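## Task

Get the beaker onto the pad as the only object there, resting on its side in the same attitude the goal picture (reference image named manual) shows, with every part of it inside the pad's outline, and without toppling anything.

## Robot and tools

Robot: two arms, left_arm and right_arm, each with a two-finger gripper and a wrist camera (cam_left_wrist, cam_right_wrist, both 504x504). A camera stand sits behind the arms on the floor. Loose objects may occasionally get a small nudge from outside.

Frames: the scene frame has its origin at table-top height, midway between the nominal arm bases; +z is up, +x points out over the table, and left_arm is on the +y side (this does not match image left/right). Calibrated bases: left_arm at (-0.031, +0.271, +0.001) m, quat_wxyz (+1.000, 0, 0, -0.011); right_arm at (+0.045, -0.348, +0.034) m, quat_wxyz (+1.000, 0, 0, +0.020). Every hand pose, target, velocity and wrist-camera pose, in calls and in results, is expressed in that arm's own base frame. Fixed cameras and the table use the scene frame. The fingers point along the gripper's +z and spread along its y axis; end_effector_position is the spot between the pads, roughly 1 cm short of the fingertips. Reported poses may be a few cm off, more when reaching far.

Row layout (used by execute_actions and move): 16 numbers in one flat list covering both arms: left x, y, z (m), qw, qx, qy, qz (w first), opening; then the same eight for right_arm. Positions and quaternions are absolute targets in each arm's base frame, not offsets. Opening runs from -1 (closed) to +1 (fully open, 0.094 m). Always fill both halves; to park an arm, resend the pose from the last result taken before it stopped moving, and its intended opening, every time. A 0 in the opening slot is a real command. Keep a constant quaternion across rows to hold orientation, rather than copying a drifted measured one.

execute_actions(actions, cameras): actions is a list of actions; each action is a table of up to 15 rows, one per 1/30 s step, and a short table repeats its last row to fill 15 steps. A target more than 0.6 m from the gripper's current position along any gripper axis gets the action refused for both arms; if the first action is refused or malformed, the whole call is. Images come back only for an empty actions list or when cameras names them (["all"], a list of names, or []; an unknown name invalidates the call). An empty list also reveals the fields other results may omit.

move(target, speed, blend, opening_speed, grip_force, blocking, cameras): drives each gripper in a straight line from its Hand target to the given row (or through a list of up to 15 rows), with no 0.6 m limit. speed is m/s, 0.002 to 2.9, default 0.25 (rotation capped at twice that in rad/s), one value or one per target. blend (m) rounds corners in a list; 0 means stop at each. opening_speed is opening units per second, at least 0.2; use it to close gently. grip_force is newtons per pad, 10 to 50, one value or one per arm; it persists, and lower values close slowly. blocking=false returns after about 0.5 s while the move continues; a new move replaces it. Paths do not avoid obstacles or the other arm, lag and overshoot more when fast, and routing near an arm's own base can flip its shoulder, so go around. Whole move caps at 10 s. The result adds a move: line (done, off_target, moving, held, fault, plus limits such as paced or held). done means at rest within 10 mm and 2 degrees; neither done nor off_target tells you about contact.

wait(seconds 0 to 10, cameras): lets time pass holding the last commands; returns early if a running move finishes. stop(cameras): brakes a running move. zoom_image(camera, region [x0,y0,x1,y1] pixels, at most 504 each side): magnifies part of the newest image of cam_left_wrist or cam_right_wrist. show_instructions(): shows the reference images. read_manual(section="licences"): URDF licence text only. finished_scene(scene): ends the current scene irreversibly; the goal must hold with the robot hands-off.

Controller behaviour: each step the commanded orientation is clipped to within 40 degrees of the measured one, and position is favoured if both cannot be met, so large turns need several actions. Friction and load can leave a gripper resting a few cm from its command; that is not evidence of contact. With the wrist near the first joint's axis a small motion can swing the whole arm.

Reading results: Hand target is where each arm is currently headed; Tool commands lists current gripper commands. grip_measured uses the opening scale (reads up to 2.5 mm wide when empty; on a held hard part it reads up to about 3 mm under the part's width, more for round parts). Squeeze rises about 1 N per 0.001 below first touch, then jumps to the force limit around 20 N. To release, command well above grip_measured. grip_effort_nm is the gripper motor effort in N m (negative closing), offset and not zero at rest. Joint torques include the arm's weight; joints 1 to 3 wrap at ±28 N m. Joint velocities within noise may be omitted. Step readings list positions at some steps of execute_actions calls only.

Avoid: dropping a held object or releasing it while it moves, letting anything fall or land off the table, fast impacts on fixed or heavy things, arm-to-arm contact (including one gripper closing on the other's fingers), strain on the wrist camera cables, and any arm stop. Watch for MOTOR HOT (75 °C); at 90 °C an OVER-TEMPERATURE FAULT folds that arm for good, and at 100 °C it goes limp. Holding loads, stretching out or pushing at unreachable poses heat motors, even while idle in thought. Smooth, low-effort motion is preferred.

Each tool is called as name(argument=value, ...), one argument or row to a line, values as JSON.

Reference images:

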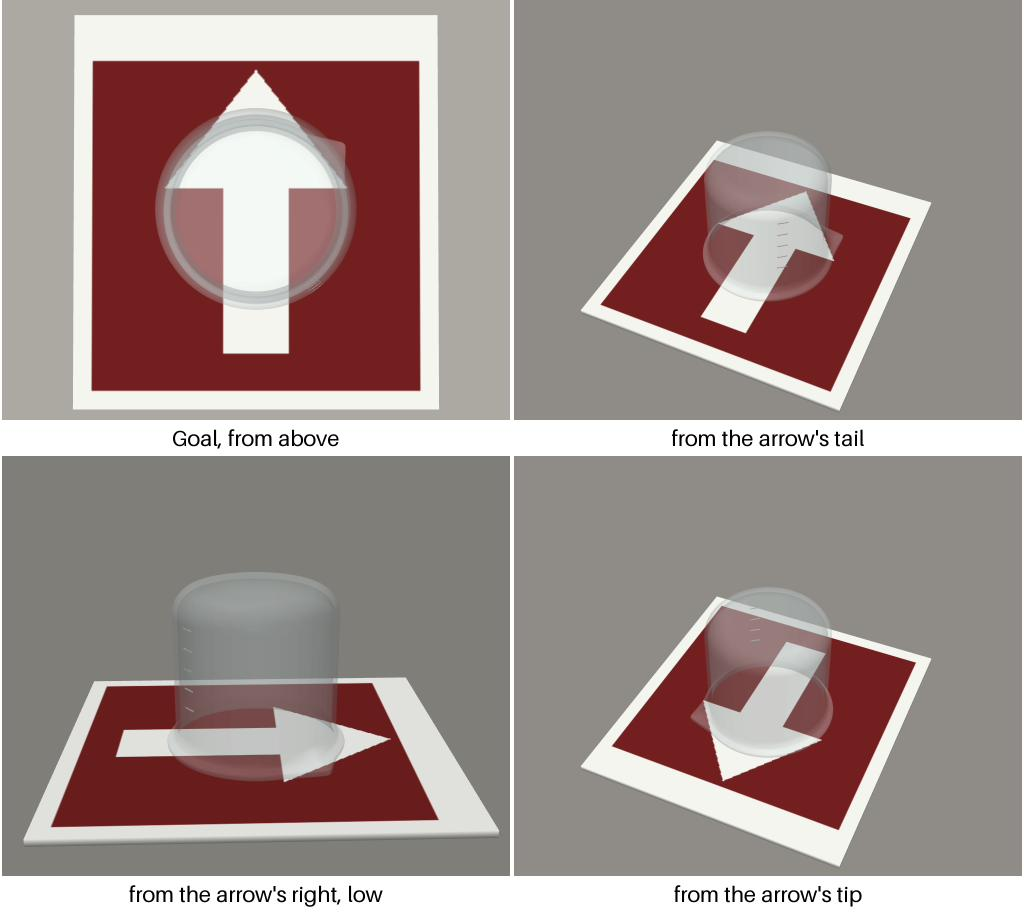

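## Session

execute_actions(
  actions=[],
)

show_instructions(
)

Scene clock: 0.00 s.
left_arm: end_effector_position=(+0.3289, -0.0796, +0.2596) grip_measured=+1.000 grip_effort_nm=n/a end_effector_quat_wxyz=(+0.320, +0.009, +0.927, -0.196) | right_arm: end_effector_position=(+0.3023, +0.2647, +0.1907) grip_measured=+1.000 grip_effort_nm=n/a end_effector_quat_wxyz=(+0.406, -0.271, +0.858, +0.159)
Joint positions: left_arm=[-0.062 1.249 1.305 -0.923 0.339 -0.168 0.094] | right_arm=[0.737 1.321 0.969 -0.318 0.046 0.103 0.094]
Joint velocities: within noise
Joint torques (N m): no reading
Motor temperatures (°C): left_arm=[28 27 37 34 29 28 28] | right_arm=[29 31 33 41 26 29 27]
Heat: left arm: 37 °C; right arm: 41 °C.
Hand target: left_arm +0.3294, -0.0804, +0.2687; +0.332, +0.014, +0.922, -0.199 | right_arm +0.3035, +0.2655, +0.1992; +0.414, -0.270, +0.854, +0.162
Tool commands: left_gripper/opening=+1.0 right_gripper/opening=+1.0

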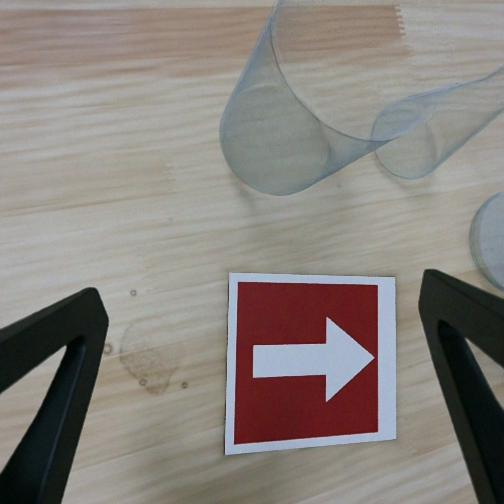

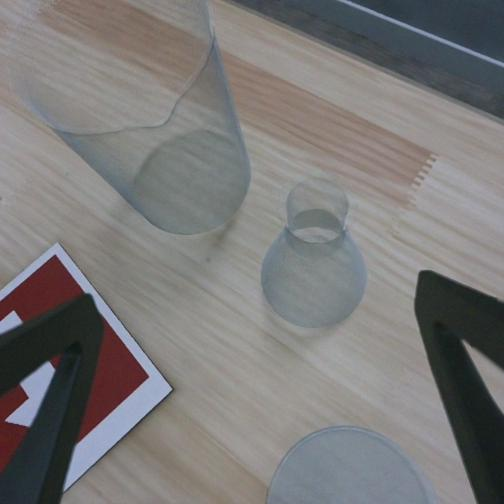

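Reference images for this scene: manual.

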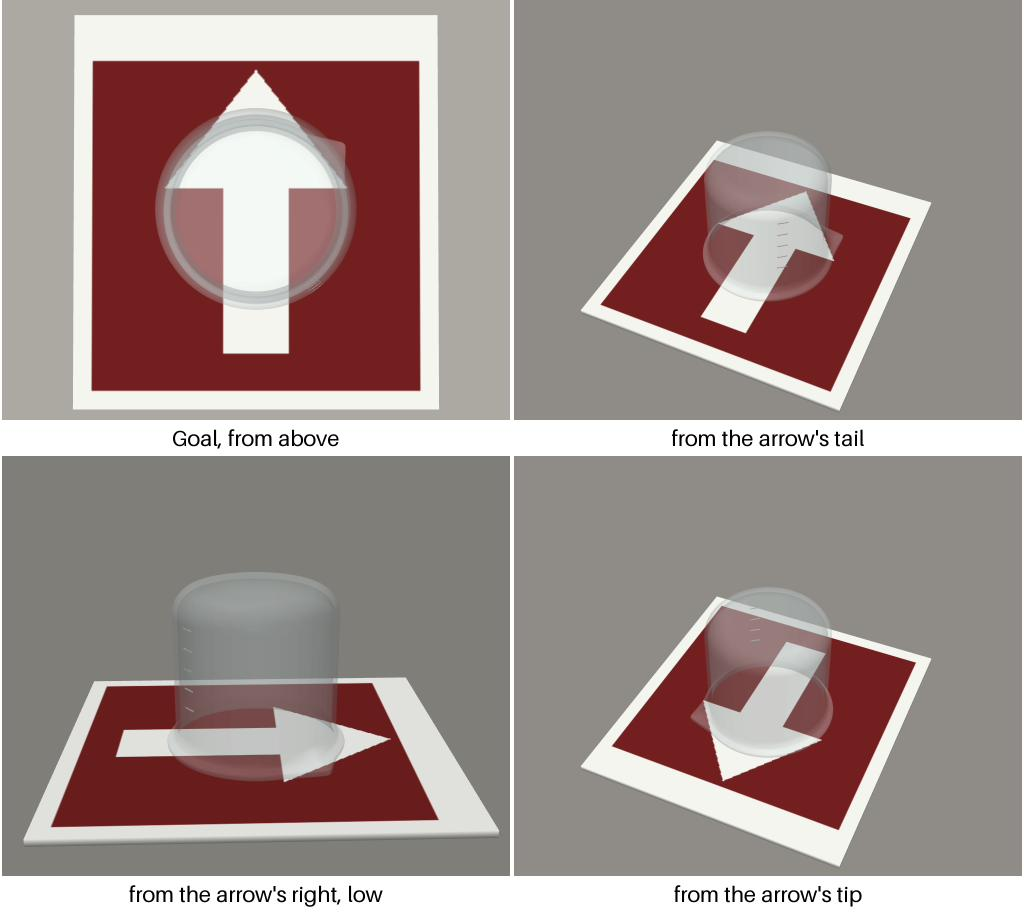

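zoom_image(
  camera="cam_right_wrist",
  region=[120, 100, 420, 400],
)

zoom_image(
  camera="cam_left_wrist",
  region=[200, 0, 504, 300],
)

Scaled by 1.680 from the camera's 504x504 image, which has a finer 720x720 frame.

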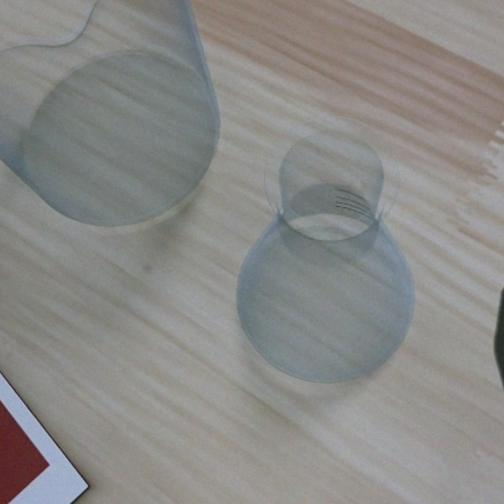

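Scaled by 1.658 from the camera's 504x504 image, which has a finer 720x720 frame.

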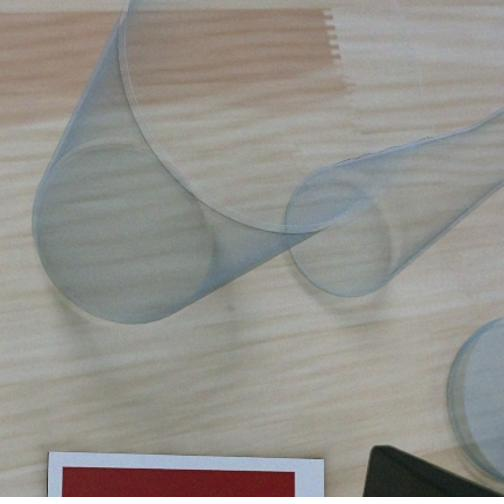

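move(
  target=[0.22,0.0,0.34,0.365,0.2778,0.8811,-0.1151,1.0,0.22,0.05,0.34,0.3827,0,0.9239,0,1.0],
  speed=0.25,
  cameras=["all"],
)

Scene clock: 108.90 s.
left_arm: end_effector_position=(+0.2242, +0.0040, +0.3303) grip_measured=+1.000 grip_effort_nm=0.00 end_effector_quat_wxyz=(+0.378, +0.255, +0.886, -0.084) | right_arm: end_effector_position=(+0.2217, +0.0541, +0.3346) grip_measured=+1.000 grip_effort_nm=-0.04 end_effector_quat_wxyz=(+0.379, -0.009, +0.925, +0.002)
Joint positions: left_arm=[0.526 1.115 1.578 -1.546 0.656 0.918 0.094] | right_arm=[0.494 1.01 1.53 -1.373 0.33 0.349 0.094]
Joint torques (N m): left_arm=[0.43 -2.39 6.56 0.75 0.52 0.1] | right_arm=[-0.62 -1.42 8.65 1.43 0.19 0.09]
Heat: left arm: 41 °C; right arm: 43 °C.
Hand target: left_arm +0.2205, -0.0006, +0.3394; +0.392, +0.261, +0.879, -0.083 | right_arm +0.2200, +0.0500, +0.3400; +0.383, +0.000, +0.924, +0.000
Off the commanded pose: left_arm 0.011 m, 5 deg | right_arm 0.007 m, 1 deg.
joint sent to its limit (left arm) — joint 4 (wrist pitch), lower limit. The joint targets are off in orientation, not in position.
move: off_target (left_arm)

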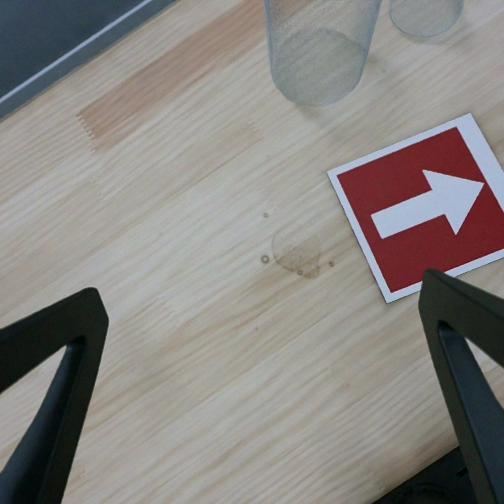

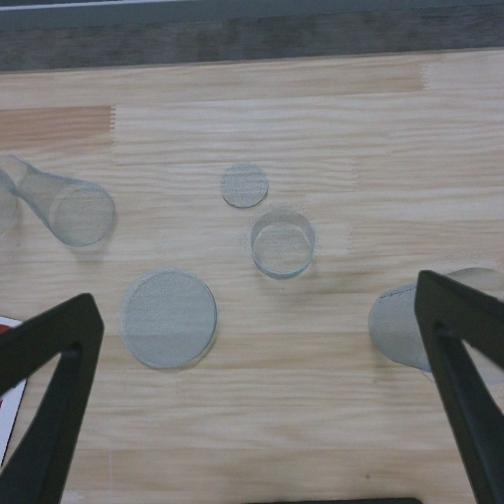

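move(
  target=[0.22,0.0,0.34,0.378,0.255,0.886,-0.084,1.0,0.2,-0.06,0.34,0.3596,0.316,0.8682,-0.1309,1.0],
  speed=0.25,
  cameras=["cam_right_wrist"],
)

Scene clock: 117.07 s.
left_arm: end_effector_position=(+0.2238, +0.0045, +0.3286) grip_measured=+1.000 grip_effort_nm=-0.01 end_effector_quat_wxyz=(+0.372, +0.247, +0.891, -0.084) | right_arm: end_effector_position=(+0.2032, -0.0547, +0.3321) grip_measured=+1.000 grip_effort_nm=-0.04 end_effector_quat_wxyz=(+0.352, +0.304, +0.876, -0.125)
Joint positions: left_arm=[0.516 1.115 1.578 -1.546 0.638 0.892 0.094] | right_arm=[0.21 1.052 1.574 -1.545 0.567 0.714 0.094]
Joint torques (N m): left_arm=[-0.62 -2.29 7.53 0.75 0.35 -0.01] | right_arm=[-0.62 -1.37 8.95 1.13 0.45 0.15]
Heat: left arm: 40 °C; right arm: 42 °C.
Hand target: left_arm +0.2201, -0.0003, +0.3395; +0.383, +0.252, +0.885, -0.078 | right_arm +0.1999, -0.0599, +0.3399; +0.360, +0.316, +0.868, -0.131
Off the commanded pose: left_arm 0.013 m, 1 deg | right_arm 0.010 m, 2 deg.
joint sent to its limit (left arm) — joint 4 (wrist pitch), lower limit. The joint targets still meet the commanded pose.
move: off_target (left_arm)
Images, in order (width x height): cam_right_wrist 504x504.

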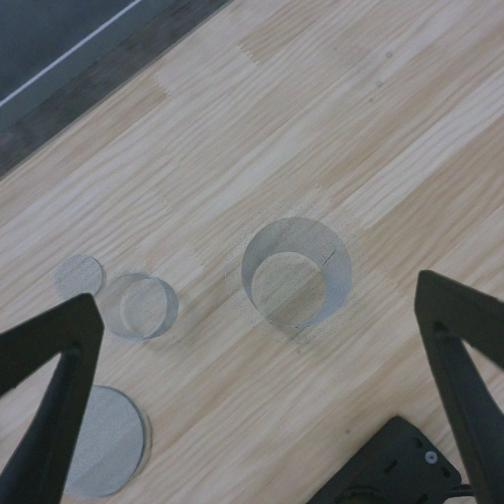

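zoom_image(
  camera="cam_right_wrist",
  region=[200, 180, 390, 370],
)

zoom_image(
  camera="cam_right_wrist",
  region=[40, 230, 210, 400],
)

Scaled by 2.653 from the camera's 504x504 image, which has a finer 720x720 frame.

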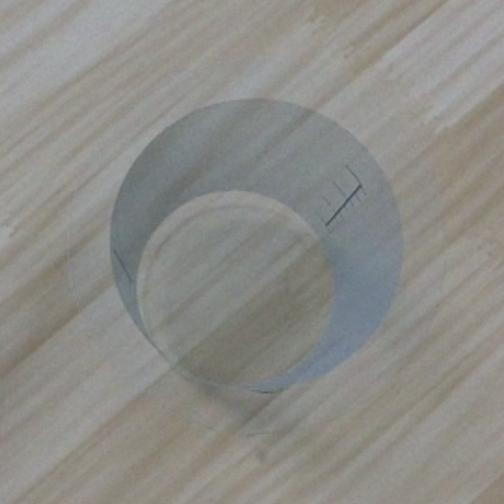

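Scaled by 2.965 from the camera's 504x504 image, which has a finer 720x720 frame.

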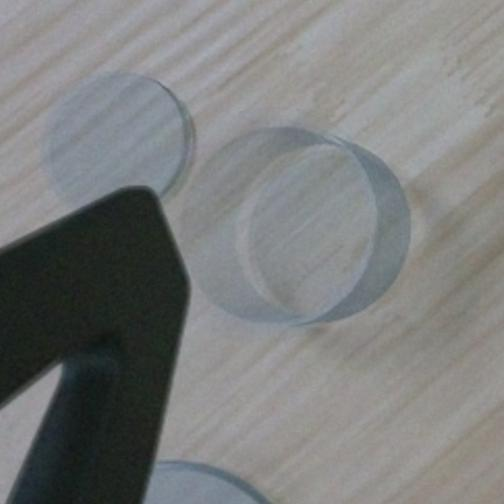

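move(
  target=[0.287,-0.265,0.29,0.5243,0.4719,0.5429,-0.4558,1.0,0.2,-0.06,0.34,0.3596,0.316,0.8682,-0.1309,1.0],
  speed=0.25,
  cameras=["cam_left_wrist"],
)

Scene clock: 280.10 s.
left_arm: end_effector_position=(+0.2893, -0.2620, +0.2990) grip_measured=+1.000 grip_effort_nm=-0.01 end_effector_quat_wxyz=(+0.534, +0.471, +0.541, -0.447) | right_arm: end_effector_position=(+0.2032, -0.0547, +0.3320) grip_measured=+1.000 grip_effort_nm=-0.04 end_effector_quat_wxyz=(+0.352, +0.304, +0.876, -0.125)
Joint positions: left_arm=[-0.315 1.344 0.836 0.443 1.097 0.077 0.094] | right_arm=[0.21 1.052 1.574 -1.545 0.567 0.715 0.094]
Joint torques (N m): left_arm=[-0.62 -3.82 5.15 1.66 0.2 0.01] | right_arm=[-0.62 -1.37 8.96 1.11 0.45 0.13]
Motor temperatures (°C): left_arm=[28 27 38 32 29 28 28] | right_arm=[29 30 35 36 26 29 26]
Heat: left arm: 38 °C; right arm: 36 °C.
Hand target: left_arm +0.2870, -0.2649, +0.2900; +0.524, +0.472, +0.543, -0.456 | right_arm +0.1999, -0.0599, +0.3399; +0.360, +0.316, +0.868, -0.131
Off the commanded pose: left_arm 0.010 m, 2 deg | right_arm 0.010 m, 2 deg.
move: done
Images, in order (width x height): cam_left_wrist 504x504.

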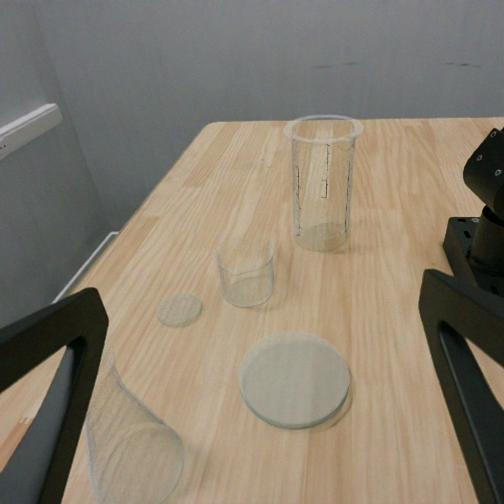

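zoom_image(
  camera="cam_left_wrist",
  region=[190, 220, 300, 330],
)

zoom_image(
  camera="cam_left_wrist",
  region=[250, 90, 400, 270],
)

Scaled by 4.582 from the camera's 504x504 image, which has a finer 720x720 frame.

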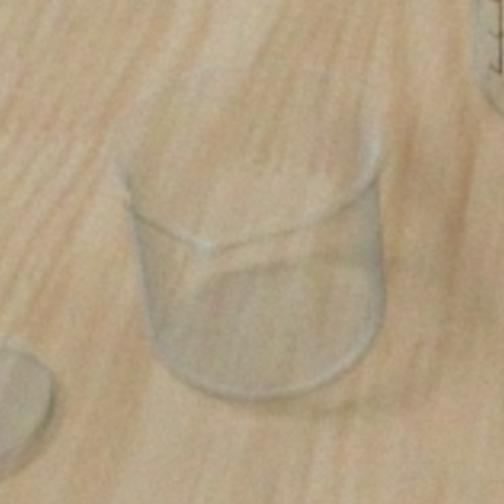

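Scaled by 2.800 from the camera's 504x504 image, which has a finer 720x720 frame.

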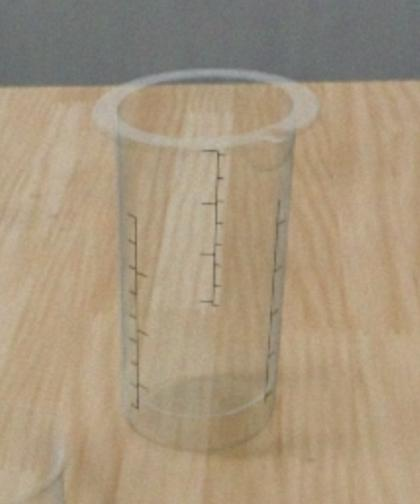

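move(
  target=[0.27,-0.14,0.32,0.5417,0.4545,0.5417,-0.4545,1.0,0.241,0.11,0.13,0.365,0.2778,0.8811,-0.1151,1.0],
  speed=0.25,
  cameras=["all"],
)

Scene clock: 536.63 s.
left_arm: end_effector_position=(+0.2776, -0.1408, +0.3176) grip_measured=+1.000 grip_effort_nm=-0.01 end_effector_quat_wxyz=(+0.541, +0.452, +0.544, -0.455) | right_arm: end_effector_position=(+0.2373, +0.1119, +0.1288) grip_measured=+1.000 grip_effort_nm=-0.04 end_effector_quat_wxyz=(+0.349, +0.272, +0.890, -0.114)
Joint positions: left_arm=[0.144 1.224 0.796 0.396 1.537 0.025 0.094] | right_arm=[0.924 1.413 0.979 -1.105 0.75 1.506 0.094]
Joint torques (N m): left_arm=[0.54 -6.15 5.45 1.06 0.15 0.02] | right_arm=[0.13 -5.52 6.41 0.51 0.72 0.17]
Motor temperatures (°C): left_arm=[28 28 37 37 29 28 28] | right_arm=[29 29 35 33 27 29 26]
Heat: left arm: 37 °C; right arm: 35 °C.
Hand target: left_arm +0.2703, -0.1402, +0.3199; +0.542, +0.455, +0.542, -0.454 | right_arm +0.2408, +0.1101, +0.1301; +0.365, +0.278, +0.881, -0.115
Off the commanded pose: left_arm 0.008 m, 0 deg | right_arm 0.004 m, 2 deg.
move: done

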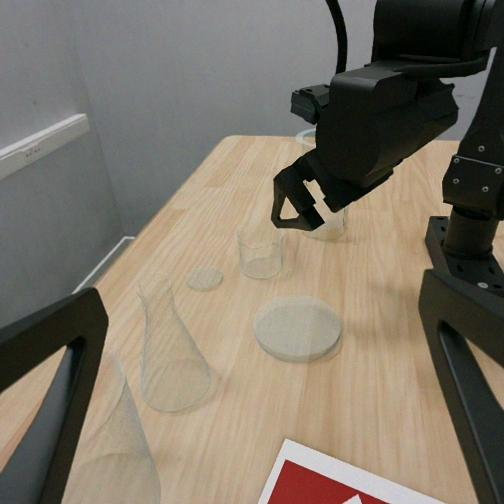

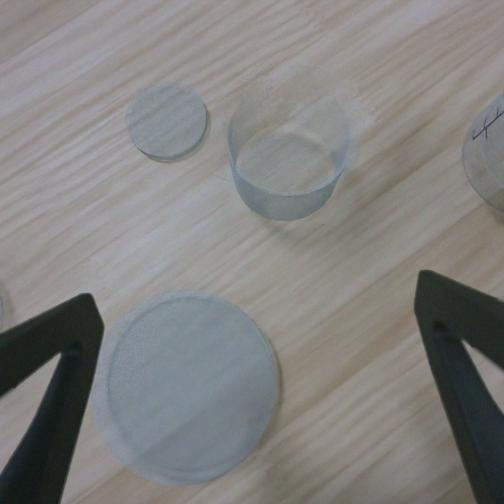

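zoom_image(
  camera="cam_right_wrist",
  region=[190, 50, 400, 260],
)

zoom_image(
  camera="cam_left_wrist",
  region=[210, 200, 320, 300],
)

Scaled by 2.400 from the camera's 504x504 image, which has a finer 720x720 frame.

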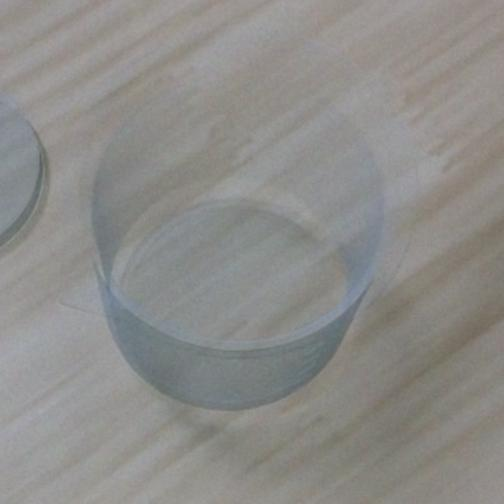

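Scaled by 4.582 from the camera's 504x504 image, which has a finer 720x720 frame.

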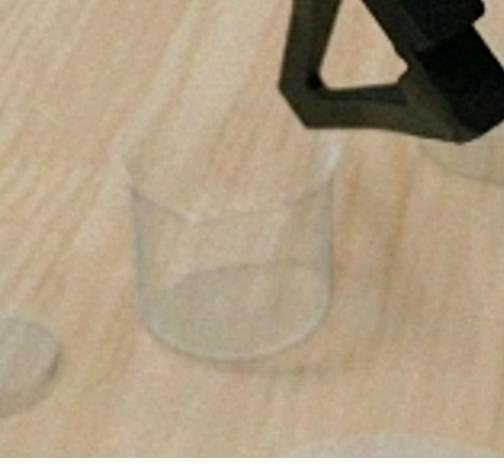

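move(
  target=[0.27,-0.14,0.32,0.5417,0.4545,0.5417,-0.4545,1.0,0.213,0.1085,0.08,0.4769,0.2604,0.8259,-0.1504,1.0],
  speed=0.15,
  cameras=["cam_right_wrist"],
)

Scene clock: 646.17 s.
left_arm: end_effector_position=(+0.2774, -0.1408, +0.3176) grip_measured=+1.000 grip_effort_nm=-0.01 end_effector_quat_wxyz=(+0.540, +0.452, +0.544, -0.456) | right_arm: end_effector_position=(+0.2102, +0.1090, +0.0769) grip_measured=+1.000 grip_effort_nm=-0.04 end_effector_quat_wxyz=(+0.460, +0.265, +0.834, -0.150)
Joint positions: left_arm=[0.144 1.224 0.796 0.396 1.538 0.023 0.094] | right_arm=[1.156 1.61 0.768 -1.046 0.976 1.939 0.094]
Joint torques (N m): left_arm=[0.54 -6.12 5.39 1.11 0.2 0.01] | right_arm=[0.4 -5.46 5.35 -0.26 0.79 0.15]
Heat: left arm: 37 °C; right arm: 33 °C.
Hand target: left_arm +0.2702, -0.1402, +0.3199; +0.542, +0.455, +0.542, -0.454 | right_arm +0.2129, +0.1087, +0.0800; +0.477, +0.260, +0.826, -0.150
Off the commanded pose: left_arm 0.008 m, 0 deg | right_arm 0.004 m, 2 deg.
move: done
Images, in order (width x height): cam_right_wrist 504x504.

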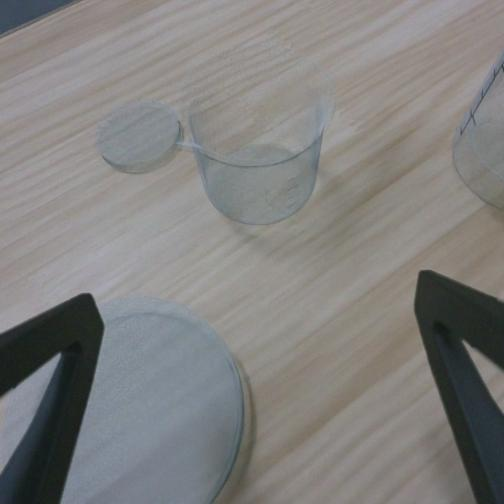

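move(
  target=[
    [0.27,-0.14,0.32,0.5417,0.4545,0.5417,-0.4545,1.0,0.23,0.105,0.15,0.4769,0.2604,0.8259,-0.1504,1.0],
    [0.27,-0.14,0.32,0.5417,0.4545,0.5417,-0.4545,1.0,0.314,0.039,0.15,0.433,0.433,0.75,-0.25,1.0],
  ],
  speed=0.2,
  blend=0.02,
  cameras=["all"],
)

Scene clock: 778.57 s.
left_arm: end_effector_position=(+0.2774, -0.1408, +0.3176) grip_measured=+1.000 grip_effort_nm=-0.01 end_effector_quat_wxyz=(+0.540, +0.452, +0.544, -0.456) | right_arm: end_effector_position=(+0.3079, +0.0395, +0.1408) grip_measured=+1.000 grip_effort_nm=-0.05 end_effector_quat_wxyz=(+0.418, +0.433, +0.760, -0.246)
Joint positions: left_arm=[0.144 1.224 0.796 0.396 1.538 0.023 0.094] | right_arm=[0.636 1.726 1.186 -1.214 1.003 1.773 0.094]
Joint torques (N m): left_arm=[0.46 -6.12 5.35 1.07 0.18 0] | right_arm=[-0.24 -7.43 9.43 -0.22 0.79 0.11]
Motor temperatures (°C): left_arm=[28 29 36 33 29 28 28] | right_arm=[28 29 32 28 28 29 26]
Heat: left arm: 36 °C; right arm: 32 °C.
Hand target: left_arm +0.2702, -0.1402, +0.3199; +0.542, +0.455, +0.542, -0.454 | right_arm +0.3138, +0.0391, +0.1499; +0.433, +0.433, +0.750, -0.249
Off the commanded pose: left_arm 0.008 m, 0 deg | right_arm 0.011 m, 2 deg.
move: off_target (right_arm)

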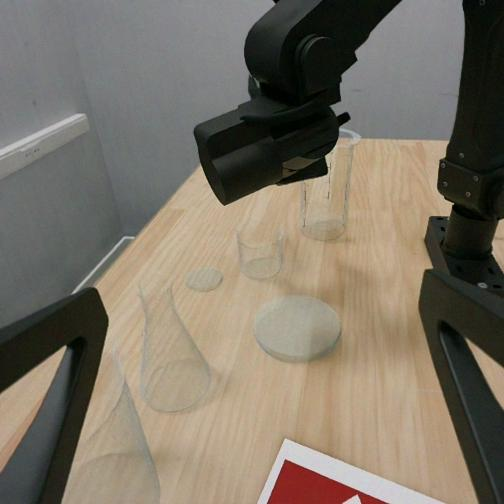

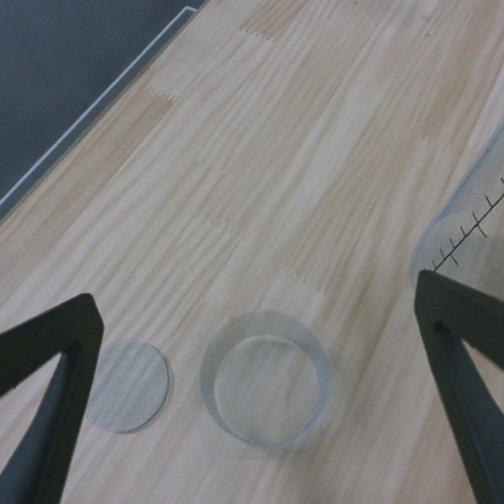

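move(
  target=[0.27,-0.14,0.32,0.5417,0.4545,0.5417,-0.4545,1.0,0.320,0.0385,0.07,0.433,0.433,0.75,-0.25,1.0],
  speed=0.1,
  cameras=["cam_right_wrist"],
)

Scene clock: 797.20 s.
left_arm: end_effector_position=(+0.2774, -0.1408, +0.3176) grip_measured=+1.000 grip_effort_nm=-0.01 end_effector_quat_wxyz=(+0.540, +0.452, +0.544, -0.456) | right_arm: end_effector_position=(+0.3177, +0.0443, +0.0689) grip_measured=+1.000 grip_effort_nm=-0.05 end_effector_quat_wxyz=(+0.420, +0.438, +0.757, -0.241)
Joint positions: left_arm=[0.144 1.224 0.796 0.396 1.538 0.023 0.094] | right_arm=[0.629 1.873 1.059 -0.921 1.003 1.768 0.094]
Joint torques (N m): left_arm=[0.51 -6.12 5.33 1.11 0.16 0] | right_arm=[-0.77 -8.53 5.16 0.17 0.81 -0.08]
Heat: left arm: 36 °C; right arm: 33 °C.
Hand target: left_arm +0.2702, -0.1402, +0.3199; +0.542, +0.455, +0.542, -0.454 | right_arm +0.3197, +0.0386, +0.0700; +0.433, +0.433, +0.750, -0.250
Off the commanded pose: left_arm 0.008 m, 0 deg | right_arm 0.006 m, 2 deg.
move: done
Images, in order (width x height): cam_right_wrist 504x504.

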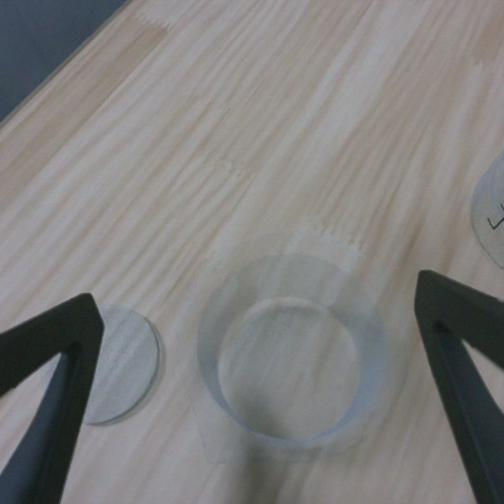

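move(
  target=[
    [0.27,-0.14,0.32,0.5417,0.4545,0.5417,-0.4545,1.0,0.316,0.032,0.07,0.433,0.433,0.75,-0.25,1.0],
    [0.27,-0.14,0.32,0.5417,0.4545,0.5417,-0.4545,1.0,0.316,0.032,0.045,0.433,0.433,0.75,-0.25,1.0],
  ],
  speed=0.08,
  cameras=["cam_right_wrist"],
)

Scene clock: 817.57 s.
left_arm: end_effector_position=(+0.2774, -0.1408, +0.3176) grip_measured=+1.000 grip_effort_nm=-0.01 end_effector_quat_wxyz=(+0.540, +0.452, +0.544, -0.456) | right_arm: end_effector_position=(+0.3142, +0.0377, +0.0440) grip_measured=+1.000 grip_effort_nm=-0.04 end_effector_quat_wxyz=(+0.420, +0.439, +0.757, -0.240)
Joint positions: left_arm=[0.144 1.224 0.796 0.396 1.538 0.023 0.094] | right_arm=[0.617 1.905 0.984 -0.795 1.004 1.748 0.094]
Joint torques (N m): left_arm=[0.5 -6.12 5.44 1.1 0.19 -0.02] | right_arm=[-0.64 -8.35 4.83 0.2 0.82 -0.06]
Heat: left arm: 36 °C; right arm: 32 °C.
Hand target: left_arm +0.2702, -0.1402, +0.3199; +0.542, +0.455, +0.542, -0.454 | right_arm +0.3158, +0.0322, +0.0451; +0.433, +0.433, +0.750, -0.250
Off the commanded pose: left_arm 0.008 m, 0 deg | right_arm 0.006 m, 2 deg.
move: done
Images, in order (width x height): cam_right_wrist 504x504.

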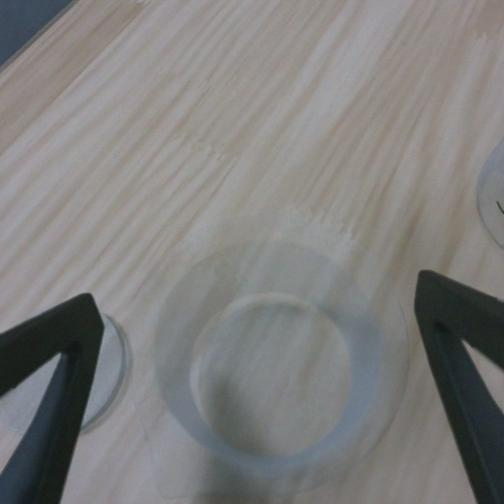

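move(
  target=[0.27,-0.14,0.32,0.5417,0.4545,0.5417,-0.4545,1.0,0.316,0.033,0.015,0.433,0.433,0.75,-0.25,1.0],
  speed=0.05,
  cameras=["cam_right_wrist"],
)

Scene clock: 837.73 s.
left_arm: end_effector_position=(+0.2774, -0.1408, +0.3176) grip_measured=+1.000 grip_effort_nm=-0.01 end_effector_quat_wxyz=(+0.540, +0.452, +0.544, -0.456) | right_arm: end_effector_position=(+0.3150, +0.0382, +0.0144) grip_measured=+1.000 grip_effort_nm=-0.05 end_effector_quat_wxyz=(+0.420, +0.439, +0.757, -0.241)
Joint positions: left_arm=[0.144 1.224 0.796 0.396 1.538 0.023 0.094] | right_arm=[0.617 1.989 0.953 -0.682 1.004 1.748 0.094]
Joint torques (N m): left_arm=[0.43 -6.04 5.38 1.1 0.19 0.02] | right_arm=[-0.4 -8.44 4.36 0.2 0.82 -0.01]
Heat: left arm: 36 °C; right arm: 32 °C.
Hand target: left_arm +0.2702, -0.1402, +0.3199; +0.542, +0.455, +0.542, -0.454 | right_arm +0.3158, +0.0331, +0.0151; +0.433, +0.433, +0.750, -0.250
Off the commanded pose: left_arm 0.008 m, 0 deg | right_arm 0.005 m, 2 deg.
move: done
Images, in order (width x height): cam_right_wrist 504x504.

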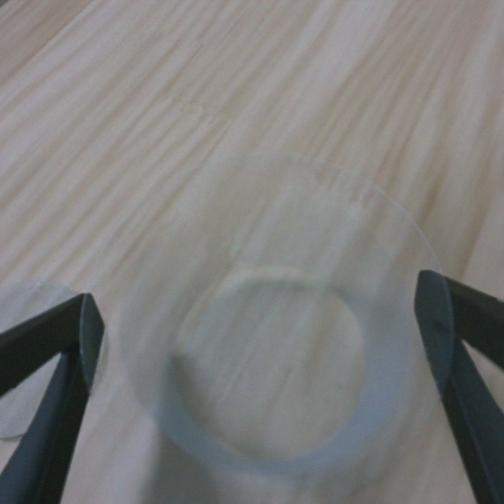

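move(
  target=[0.27, -0.14, 0.32, 0.5417, 0.4545, 0.5417, -0.4545, 1.0, 0.316, 0.033, -0.002, 0.433, 0.433, 0.75, -0.25, 1.0],
  speed=0.04,
  grip_force=30,
  cameras=["cam_right_wrist"],
)

Scene clock: 874.57 s.
left_arm: end_effector_position=(+0.2774, -0.1408, +0.3176) grip_measured=+1.000 grip_effort_nm=-0.01 end_effector_quat_wxyz=(+0.540, +0.452, +0.544, -0.456) | right_arm: end_effector_position=(+0.3152, +0.0384, -0.0025) grip_measured=+1.000 grip_effort_nm=-0.05 end_effector_quat_wxyz=(+0.420, +0.439, +0.757, -0.241)
Joint positions: left_arm=[0.144 1.224 0.796 0.396 1.538 0.023 0.094] | right_arm=[0.617 2.04 0.94 -0.617 1.004 1.748 0.094]
Joint torques (N m): left_arm=[0.51 -6.09 5.41 1.06 0.17 -0.01] | right_arm=[-0.4 -8.54 4.1 0.19 0.82 -0.01]
Heat: left arm: 36 °C; right arm: 31 °C.
Hand target: left_arm +0.2702, -0.1402, +0.3199; +0.542, +0.455, +0.542, -0.454 | right_arm +0.3158, +0.0331, -0.0019; +0.433, +0.433, +0.750, -0.250
Off the commanded pose: left_arm 0.008 m, 0 deg | right_arm 0.005 m, 2 deg.
grip_force (N): 30, 30
move: done
Images, in order (width x height): cam_right_wrist 504x504.

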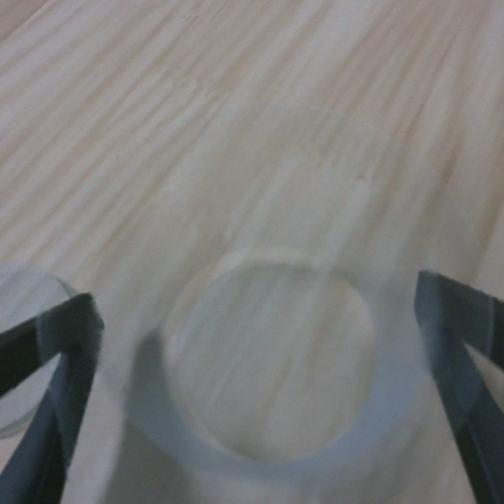

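move(
  target=[0.27, -0.14, 0.32, 0.5417, 0.4545, 0.5417, -0.4545, 1.0, 0.316, 0.033, -0.002, 0.433, 0.433, 0.75, -0.25, 0.3],
  speed=0.04,
  opening_speed=0.4,
  grip_force=25,
  cameras=["cam_right_wrist"],
)

Scene clock: 883.37 s.
left_arm: end_effector_position=(+0.2774, -0.1408, +0.3176) grip_measured=+1.000 grip_effort_nm=-0.01 end_effector_quat_wxyz=(+0.540, +0.452, +0.544, -0.456) | right_arm: end_effector_position=(+0.3154, +0.0384, -0.0025) grip_measured=+0.530 grip_effort_nm=-0.61 end_effector_quat_wxyz=(+0.420, +0.439, +0.757, -0.241)
Joint positions: left_arm=[0.144 1.224 0.796 0.396 1.538 0.023 0.094] | right_arm=[0.617 2.04 0.94 -0.616 1.004 1.748 0.072]
Joint torques (N m): left_arm=[0.51 -6.15 5.39 1.1 0.17 -0.01] | right_arm=[-0.4 -8.54 4.08 0.21 0.81 -0.02]
Heat: left arm: 36 °C; right arm: 31 °C.
Hand target: left_arm +0.2702, -0.1402, +0.3199; +0.542, +0.455, +0.542, -0.454 | right_arm +0.3159, +0.0332, -0.0019; +0.433, +0.433, +0.750, -0.250
Off the commanded pose: left_arm 0.008 m, 0 deg | right_arm 0.005 m, 2 deg.
grip_force (N): 25, 25
move: done
Images, in order (width x height): cam_right_wrist 504x504.

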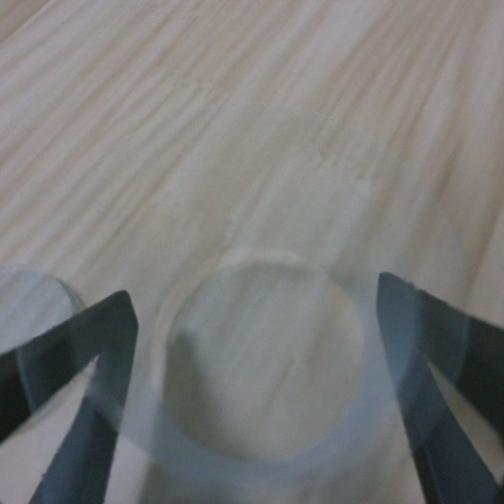

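move(
  target=[
    [0.27, -0.14, 0.32, 0.5417, 0.4545, 0.5417, -0.4545, 1.0, 0.316, 0.033, 0.03, 0.433, 0.433, 0.75, -0.25, 0.3],
    [0.27, -0.14, 0.32, 0.5417, 0.4545, 0.5417, -0.4545, 1.0, 0.316, 0.033, 0.24, 0.433, 0.433, 0.75, -0.25, 0.3],
  ],
  speed=[0.05, 0.12],
  blend=[0.02, 0],
  cameras=["cam_right_wrist"],
)

Scene clock: 934.57 s.
left_arm: end_effector_position=(+0.2774, -0.1408, +0.3176) grip_measured=+1.000 grip_effort_nm=-0.01 end_effector_quat_wxyz=(+0.540, +0.452, +0.544, -0.456) | right_arm: end_effector_position=(+0.3128, +0.0374, +0.2201) grip_measured=+0.530 grip_effort_nm=-0.61 end_effector_quat_wxyz=(+0.409, +0.426, +0.765, -0.257)
Joint positions: left_arm=[0.144 1.224 0.796 0.396 1.538 0.023 0.094] | right_arm=[0.617 1.704 1.484 -1.532 0.997 1.732 0.072]
Joint torques (N m): left_arm=[0.54 -6.06 5.38 1.11 0.17 0] | right_arm=[-0.36 -10.35 9.98 -0.23 0.89 0.15]
Heat: left arm: 36 °C; right arm: 31 °C.
Hand target: left_arm +0.2702, -0.1402, +0.3199; +0.542, +0.455, +0.542, -0.454 | right_arm +0.3154, +0.0330, +0.2394; +0.433, +0.433, +0.750, -0.250
Off the commanded pose: left_arm 0.008 m, 0 deg | right_arm 0.021 m, 3 deg.
grip_force (N): 25, 25
move: off_target (right_arm); blend cut to 0.016 m at target 1
Images, in order (width x height): cam_right_wrist 504x504.

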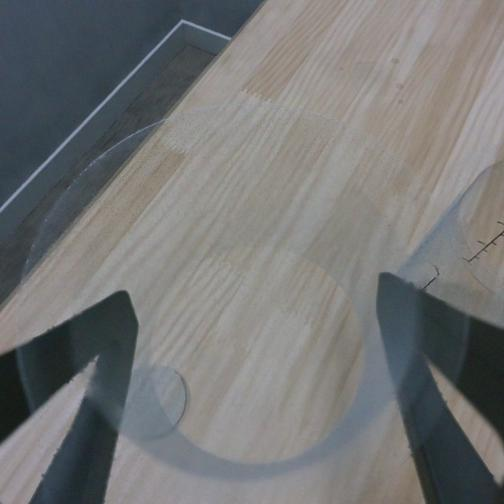

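move(
  target=[0.27, -0.14, 0.32, 0.5417, 0.4545, 0.5417, -0.4545, 1.0, 0.275, 0.36, 0.27, 0.2008, 0.2008, 0.678, 0.678, 0.3],
  speed=0.15,
  cameras=["all"],
)

Scene clock: 961.50 s.
left_arm: end_effector_position=(+0.2774, -0.1408, +0.3176) grip_measured=+1.000 grip_effort_nm=-0.01 end_effector_quat_wxyz=(+0.540, +0.452, +0.544, -0.456) | right_arm: end_effector_position=(+0.2767, +0.3580, +0.2639) grip_measured=+0.530 grip_effort_nm=-0.61 end_effector_quat_wxyz=(+0.197, +0.207, +0.690, +0.665)
Joint positions: left_arm=[0.144 1.224 0.796 0.396 1.538 0.023 0.094] | right_arm=[0.857 1.394 0.724 0.632 -0.133 1.569 0.072]
Joint torques (N m): left_arm=[0.51 -6.11 5.41 1.09 0.18 0.01] | right_arm=[0.54 -6.16 7.69 2.68 0 0]
Heat: left arm: 35 °C; right arm: 33 °C.
Hand target: left_arm +0.2702, -0.1402, +0.3199; +0.542, +0.455, +0.542, -0.454 | right_arm +0.2748, +0.3599, +0.2699; +0.200, +0.201, +0.679, +0.678
Off the commanded pose: left_arm 0.008 m, 0 deg | right_arm 0.007 m, 2 deg.
grip_force (N): 25, 25
move: done

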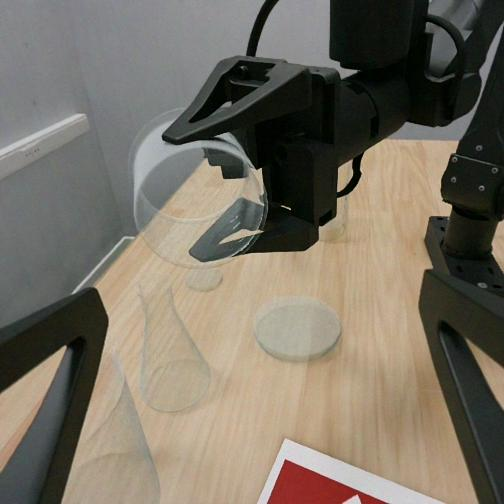

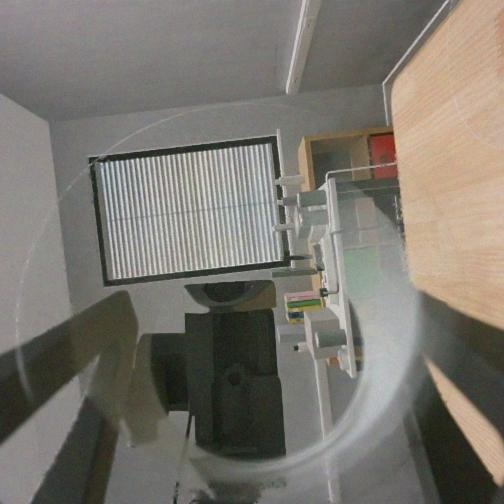

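zoom_image(
  camera="cam_left_wrist",
  region=[90, 60, 342, 312],
)

Scaled by 2.000 from the camera's 504x504 image, which has a finer 720x720 frame.

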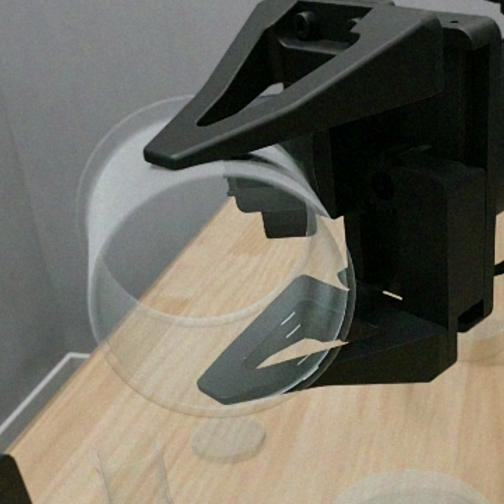

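move(
  target=[0.291, -0.181, 0.307, 0.6013, 0.3721, 0.6013, -0.3721, 1.0, 0.275, 0.36, 0.27, 0.2008, 0.2008, 0.678, 0.678, 0.3],
  speed=0.08,
  cameras=["cam_left_wrist"],
)

Scene clock: 1001.93 s.
left_arm: end_effector_position=(+0.2967, -0.1801, +0.3041) grip_measured=+1.000 grip_effort_nm=-0.01 end_effector_quat_wxyz=(+0.595, +0.370, +0.608, -0.374) | right_arm: end_effector_position=(+0.2767, +0.3580, +0.2641) grip_measured=+0.530 grip_effort_nm=-0.61 end_effector_quat_wxyz=(+0.197, +0.207, +0.690, +0.665)
Joint positions: left_arm=[-0.09 1.093 0.674 0.396 1.019 0.006 0.094] | right_arm=[0.857 1.394 0.724 0.633 -0.133 1.569 0.072]
Joint torques (N m): left_arm=[-0.65 -4.94 5.37 1.65 0.02 0.02] | right_arm=[0.54 -6.15 7.68 2.66 0 0.01]
Motor temperatures (°C): left_arm=[28 29 35 32 29 28 28] | right_arm=[28 30 31 39 27 29 27]
Heat: left arm: 35 °C; right arm: 39 °C.
Hand target: left_arm +0.2911, -0.1811, +0.3069; +0.601, +0.372, +0.601, -0.372 | right_arm +0.2748, +0.3598, +0.2700; +0.201, +0.201, +0.678, +0.678
Off the commanded pose: left_arm 0.006 m, 1 deg | right_arm 0.006 m, 2 deg.
grip_force (N): 25, 25
move: done
Images, in order (width x height): cam_left_wrist 504x504.

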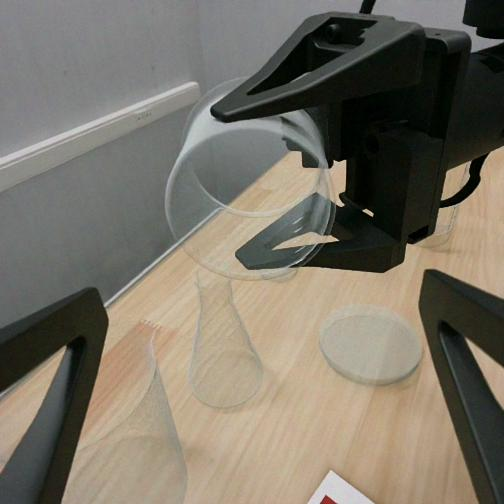

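move(
  target=[0.309, -0.2157, 0.313, 0.5985, 0.3650, 0.6197, -0.3526, 1.0, 0.275, 0.36, 0.27, 0.2008, 0.2008, 0.678, 0.678, 0.3],
  speed=0.06,
  cameras=["cam_left_wrist"],
)

Scene clock: 1034.80 s.
left_arm: end_effector_position=(+0.3054, -0.2131, +0.2991) grip_measured=+1.000 grip_effort_nm=-0.01 end_effector_quat_wxyz=(+0.589, +0.360, +0.629, -0.358) | right_arm: end_effector_position=(+0.2767, +0.3580, +0.2641) grip_measured=+0.530 grip_effort_nm=-0.61 end_effector_quat_wxyz=(+0.197, +0.207, +0.690, +0.665)
Joint positions: left_arm=[-0.253 1.126 0.713 0.338 0.811 0.028 0.094] | right_arm=[0.857 1.394 0.724 0.633 -0.134 1.569 0.072]
Joint torques (N m): left_arm=[-0.65 -2.7 9.95 1.55 0.06 0.1] | right_arm=[0.54 -6.15 7.68 2.67 0 0.01]
Heat: left arm: 35 °C; right arm: 43 °C.
Hand target: left_arm +0.3085, -0.2154, +0.3129; +0.599, +0.365, +0.620, -0.353 | right_arm +0.2748, +0.3599, +0.2699; +0.200, +0.201, +0.679, +0.678
Off the commanded pose: left_arm 0.015 m, 2 deg | right_arm 0.006 m, 2 deg.
grip_force (N): 25, 25
move: off_target (left_arm)
Images, in order (width x height): cam_left_wrist 504x504.

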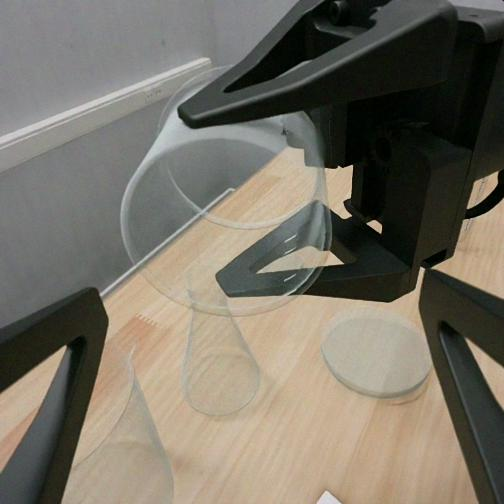

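move(
  target=[0.320, -0.2195, 0.324, 0.5985, 0.3650, 0.6197, -0.3526, 1.0, 0.275, 0.36, 0.27, 0.2008, 0.2008, 0.678, 0.678, 0.3],
  speed=0.06,
  cameras=["cam_left_wrist"],
)

Scene clock: 1053.80 s.
left_arm: end_effector_position=(+0.3166, -0.2166, +0.3105) grip_measured=+1.000 grip_effort_nm=-0.01 end_effector_quat_wxyz=(+0.589, +0.360, +0.629, -0.357) | right_arm: end_effector_position=(+0.2767, +0.3580, +0.2641) grip_measured=+0.530 grip_effort_nm=-0.61 end_effector_quat_wxyz=(+0.197, +0.207, +0.690, +0.665)
Joint positions: left_arm=[-0.256 1.17 0.783 0.314 0.807 0.028 0.094] | right_arm=[0.857 1.394 0.724 0.633 -0.134 1.569 0.072]
Joint torques (N m): left_arm=[-0.76 -3.02 9.94 1.55 0.04 0.1] | right_arm=[0.54 -6.15 7.71 2.66 0 0.01]
Motor temperatures (°C): left_arm=[28 29 36 35 29 28 28] | right_arm=[28 30 31 45 27 29 27]
Heat: left arm: 36 °C; right arm: 45 °C.
Hand target: left_arm +0.3194, -0.2192, +0.3239; +0.599, +0.365, +0.620, -0.353 | right_arm +0.2748, +0.3599, +0.2699; +0.200, +0.201, +0.679, +0.678
Off the commanded pose: left_arm 0.014 m, 2 deg | right_arm 0.006 m, 2 deg.
grip_force (N): 25, 25
move: off_target (left_arm)
Images, in order (width x height): cam_left_wrist 504x504.

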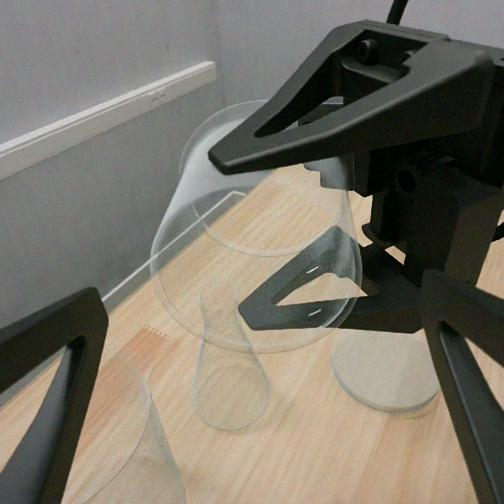

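move(
  target=[0.332, -0.2415, 0.325, 0.5985, 0.3650, 0.6197, -0.3526, 1.0, 0.275, 0.36, 0.27, 0.2008, 0.2008, 0.678, 0.678, 0.3],
  speed=0.05,
  cameras=["cam_left_wrist"],
)

Scene clock: 1088.93 s.
left_arm: end_effector_position=(+0.3272, -0.2380, +0.3058) grip_measured=+1.000 grip_effort_nm=-0.01 end_effector_quat_wxyz=(+0.580, +0.360, +0.637, -0.358) | right_arm: end_effector_position=(+0.2767, +0.3580, +0.2642) grip_measured=+0.530 grip_effort_nm=-0.61 end_effector_quat_wxyz=(+0.197, +0.207, +0.690, +0.665)
Joint positions: left_arm=[-0.327 1.243 0.832 0.314 0.738 0.028 0.094] | right_arm=[0.857 1.394 0.724 0.633 -0.134 1.569 0.072]
Joint torques (N m): left_arm=[-0.59 -3.69 9.92 1.87 0.05 0.08] | right_arm=[0.55 -6.13 7.69 2.66 0 0.01]
Heat: left arm: 40 °C; right arm: 48 °C.
Hand target: left_arm +0.3310, -0.2409, +0.3248; +0.599, +0.365, +0.620, -0.353 | right_arm +0.2748, +0.3599, +0.2700; +0.200, +0.201, +0.678, +0.678
Off the commanded pose: left_arm 0.020 m, 3 deg | right_arm 0.006 m, 2 deg.
grip_force (N): 25, 25
move: off_target (left_arm)
Images, in order (width x height): cam_left_wrist 504x504.

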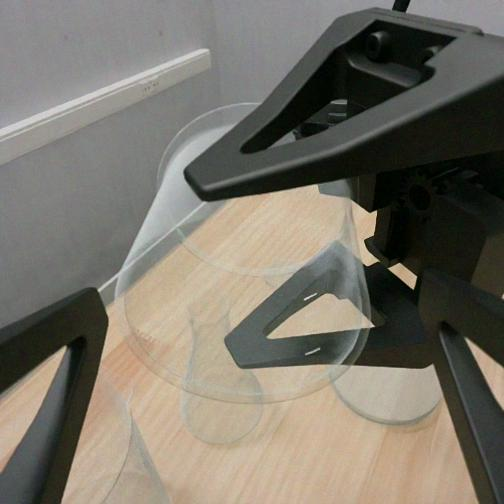

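move(
  target=[0.334, -0.2405, 0.336, 0.6123, 0.3733, 0.5961, -0.3635, 1.0, 0.275, 0.36, 0.27, 0.2008, 0.2008, 0.678, 0.678, 0.3],
  speed=0.05,
  cameras=["cam_left_wrist"],
)

Scene clock: 1098.07 s.
left_arm: end_effector_position=(+0.3292, -0.2403, +0.3175) grip_measured=+1.000 grip_effort_nm=-0.01 end_effector_quat_wxyz=(+0.596, +0.370, +0.612, -0.364) | right_arm: end_effector_position=(+0.2767, +0.3580, +0.2642) grip_measured=+0.530 grip_effort_nm=-0.61 end_effector_quat_wxyz=(+0.197, +0.207, +0.690, +0.665)
Joint positions: left_arm=[-0.319 1.266 0.841 0.391 0.773 0.019 0.094] | right_arm=[0.857 1.394 0.724 0.633 -0.134 1.569 0.072]
Joint torques (N m): left_arm=[0.54 -3.71 9.89 1.87 0.14 0.01] | right_arm=[0.54 -6.13 7.69 2.66 0 0.01]
Heat: left arm: 39 °C; right arm: 48 °C.
Hand target: left_arm +0.3332, -0.2401, +0.3357; +0.612, +0.373, +0.596, -0.363 | right_arm +0.2748, +0.3599, +0.2700; +0.200, +0.201, +0.678, +0.678
Off the commanded pose: left_arm 0.019 m, 3 deg | right_arm 0.006 m, 2 deg.
grip_force (N): 25, 25
move: off_target (left_arm)
Images, in order (width x height): cam_left_wrist 504x504.

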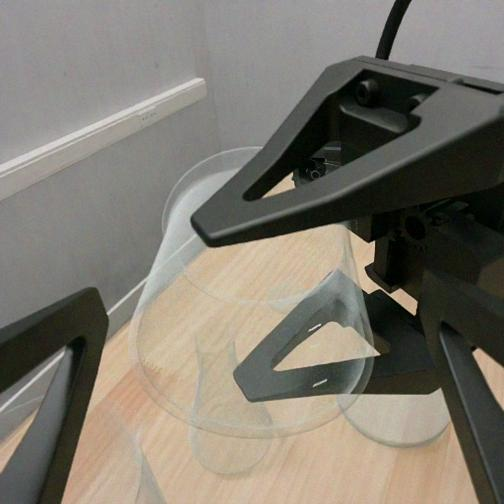

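zoom_image(
  camera="cam_left_wrist",
  region=[110, 130, 410, 460],
)

Scaled by 1.527 from the camera's 504x504 image, which has a finer 720x720 frame.

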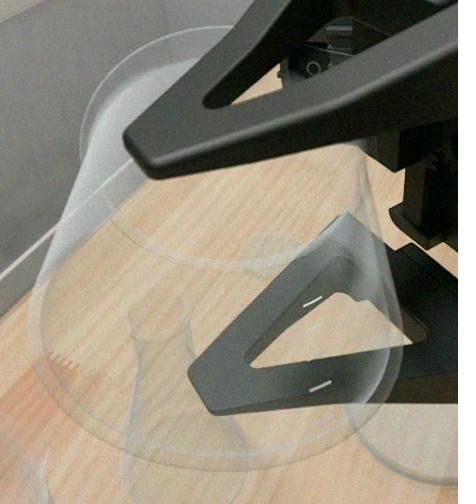

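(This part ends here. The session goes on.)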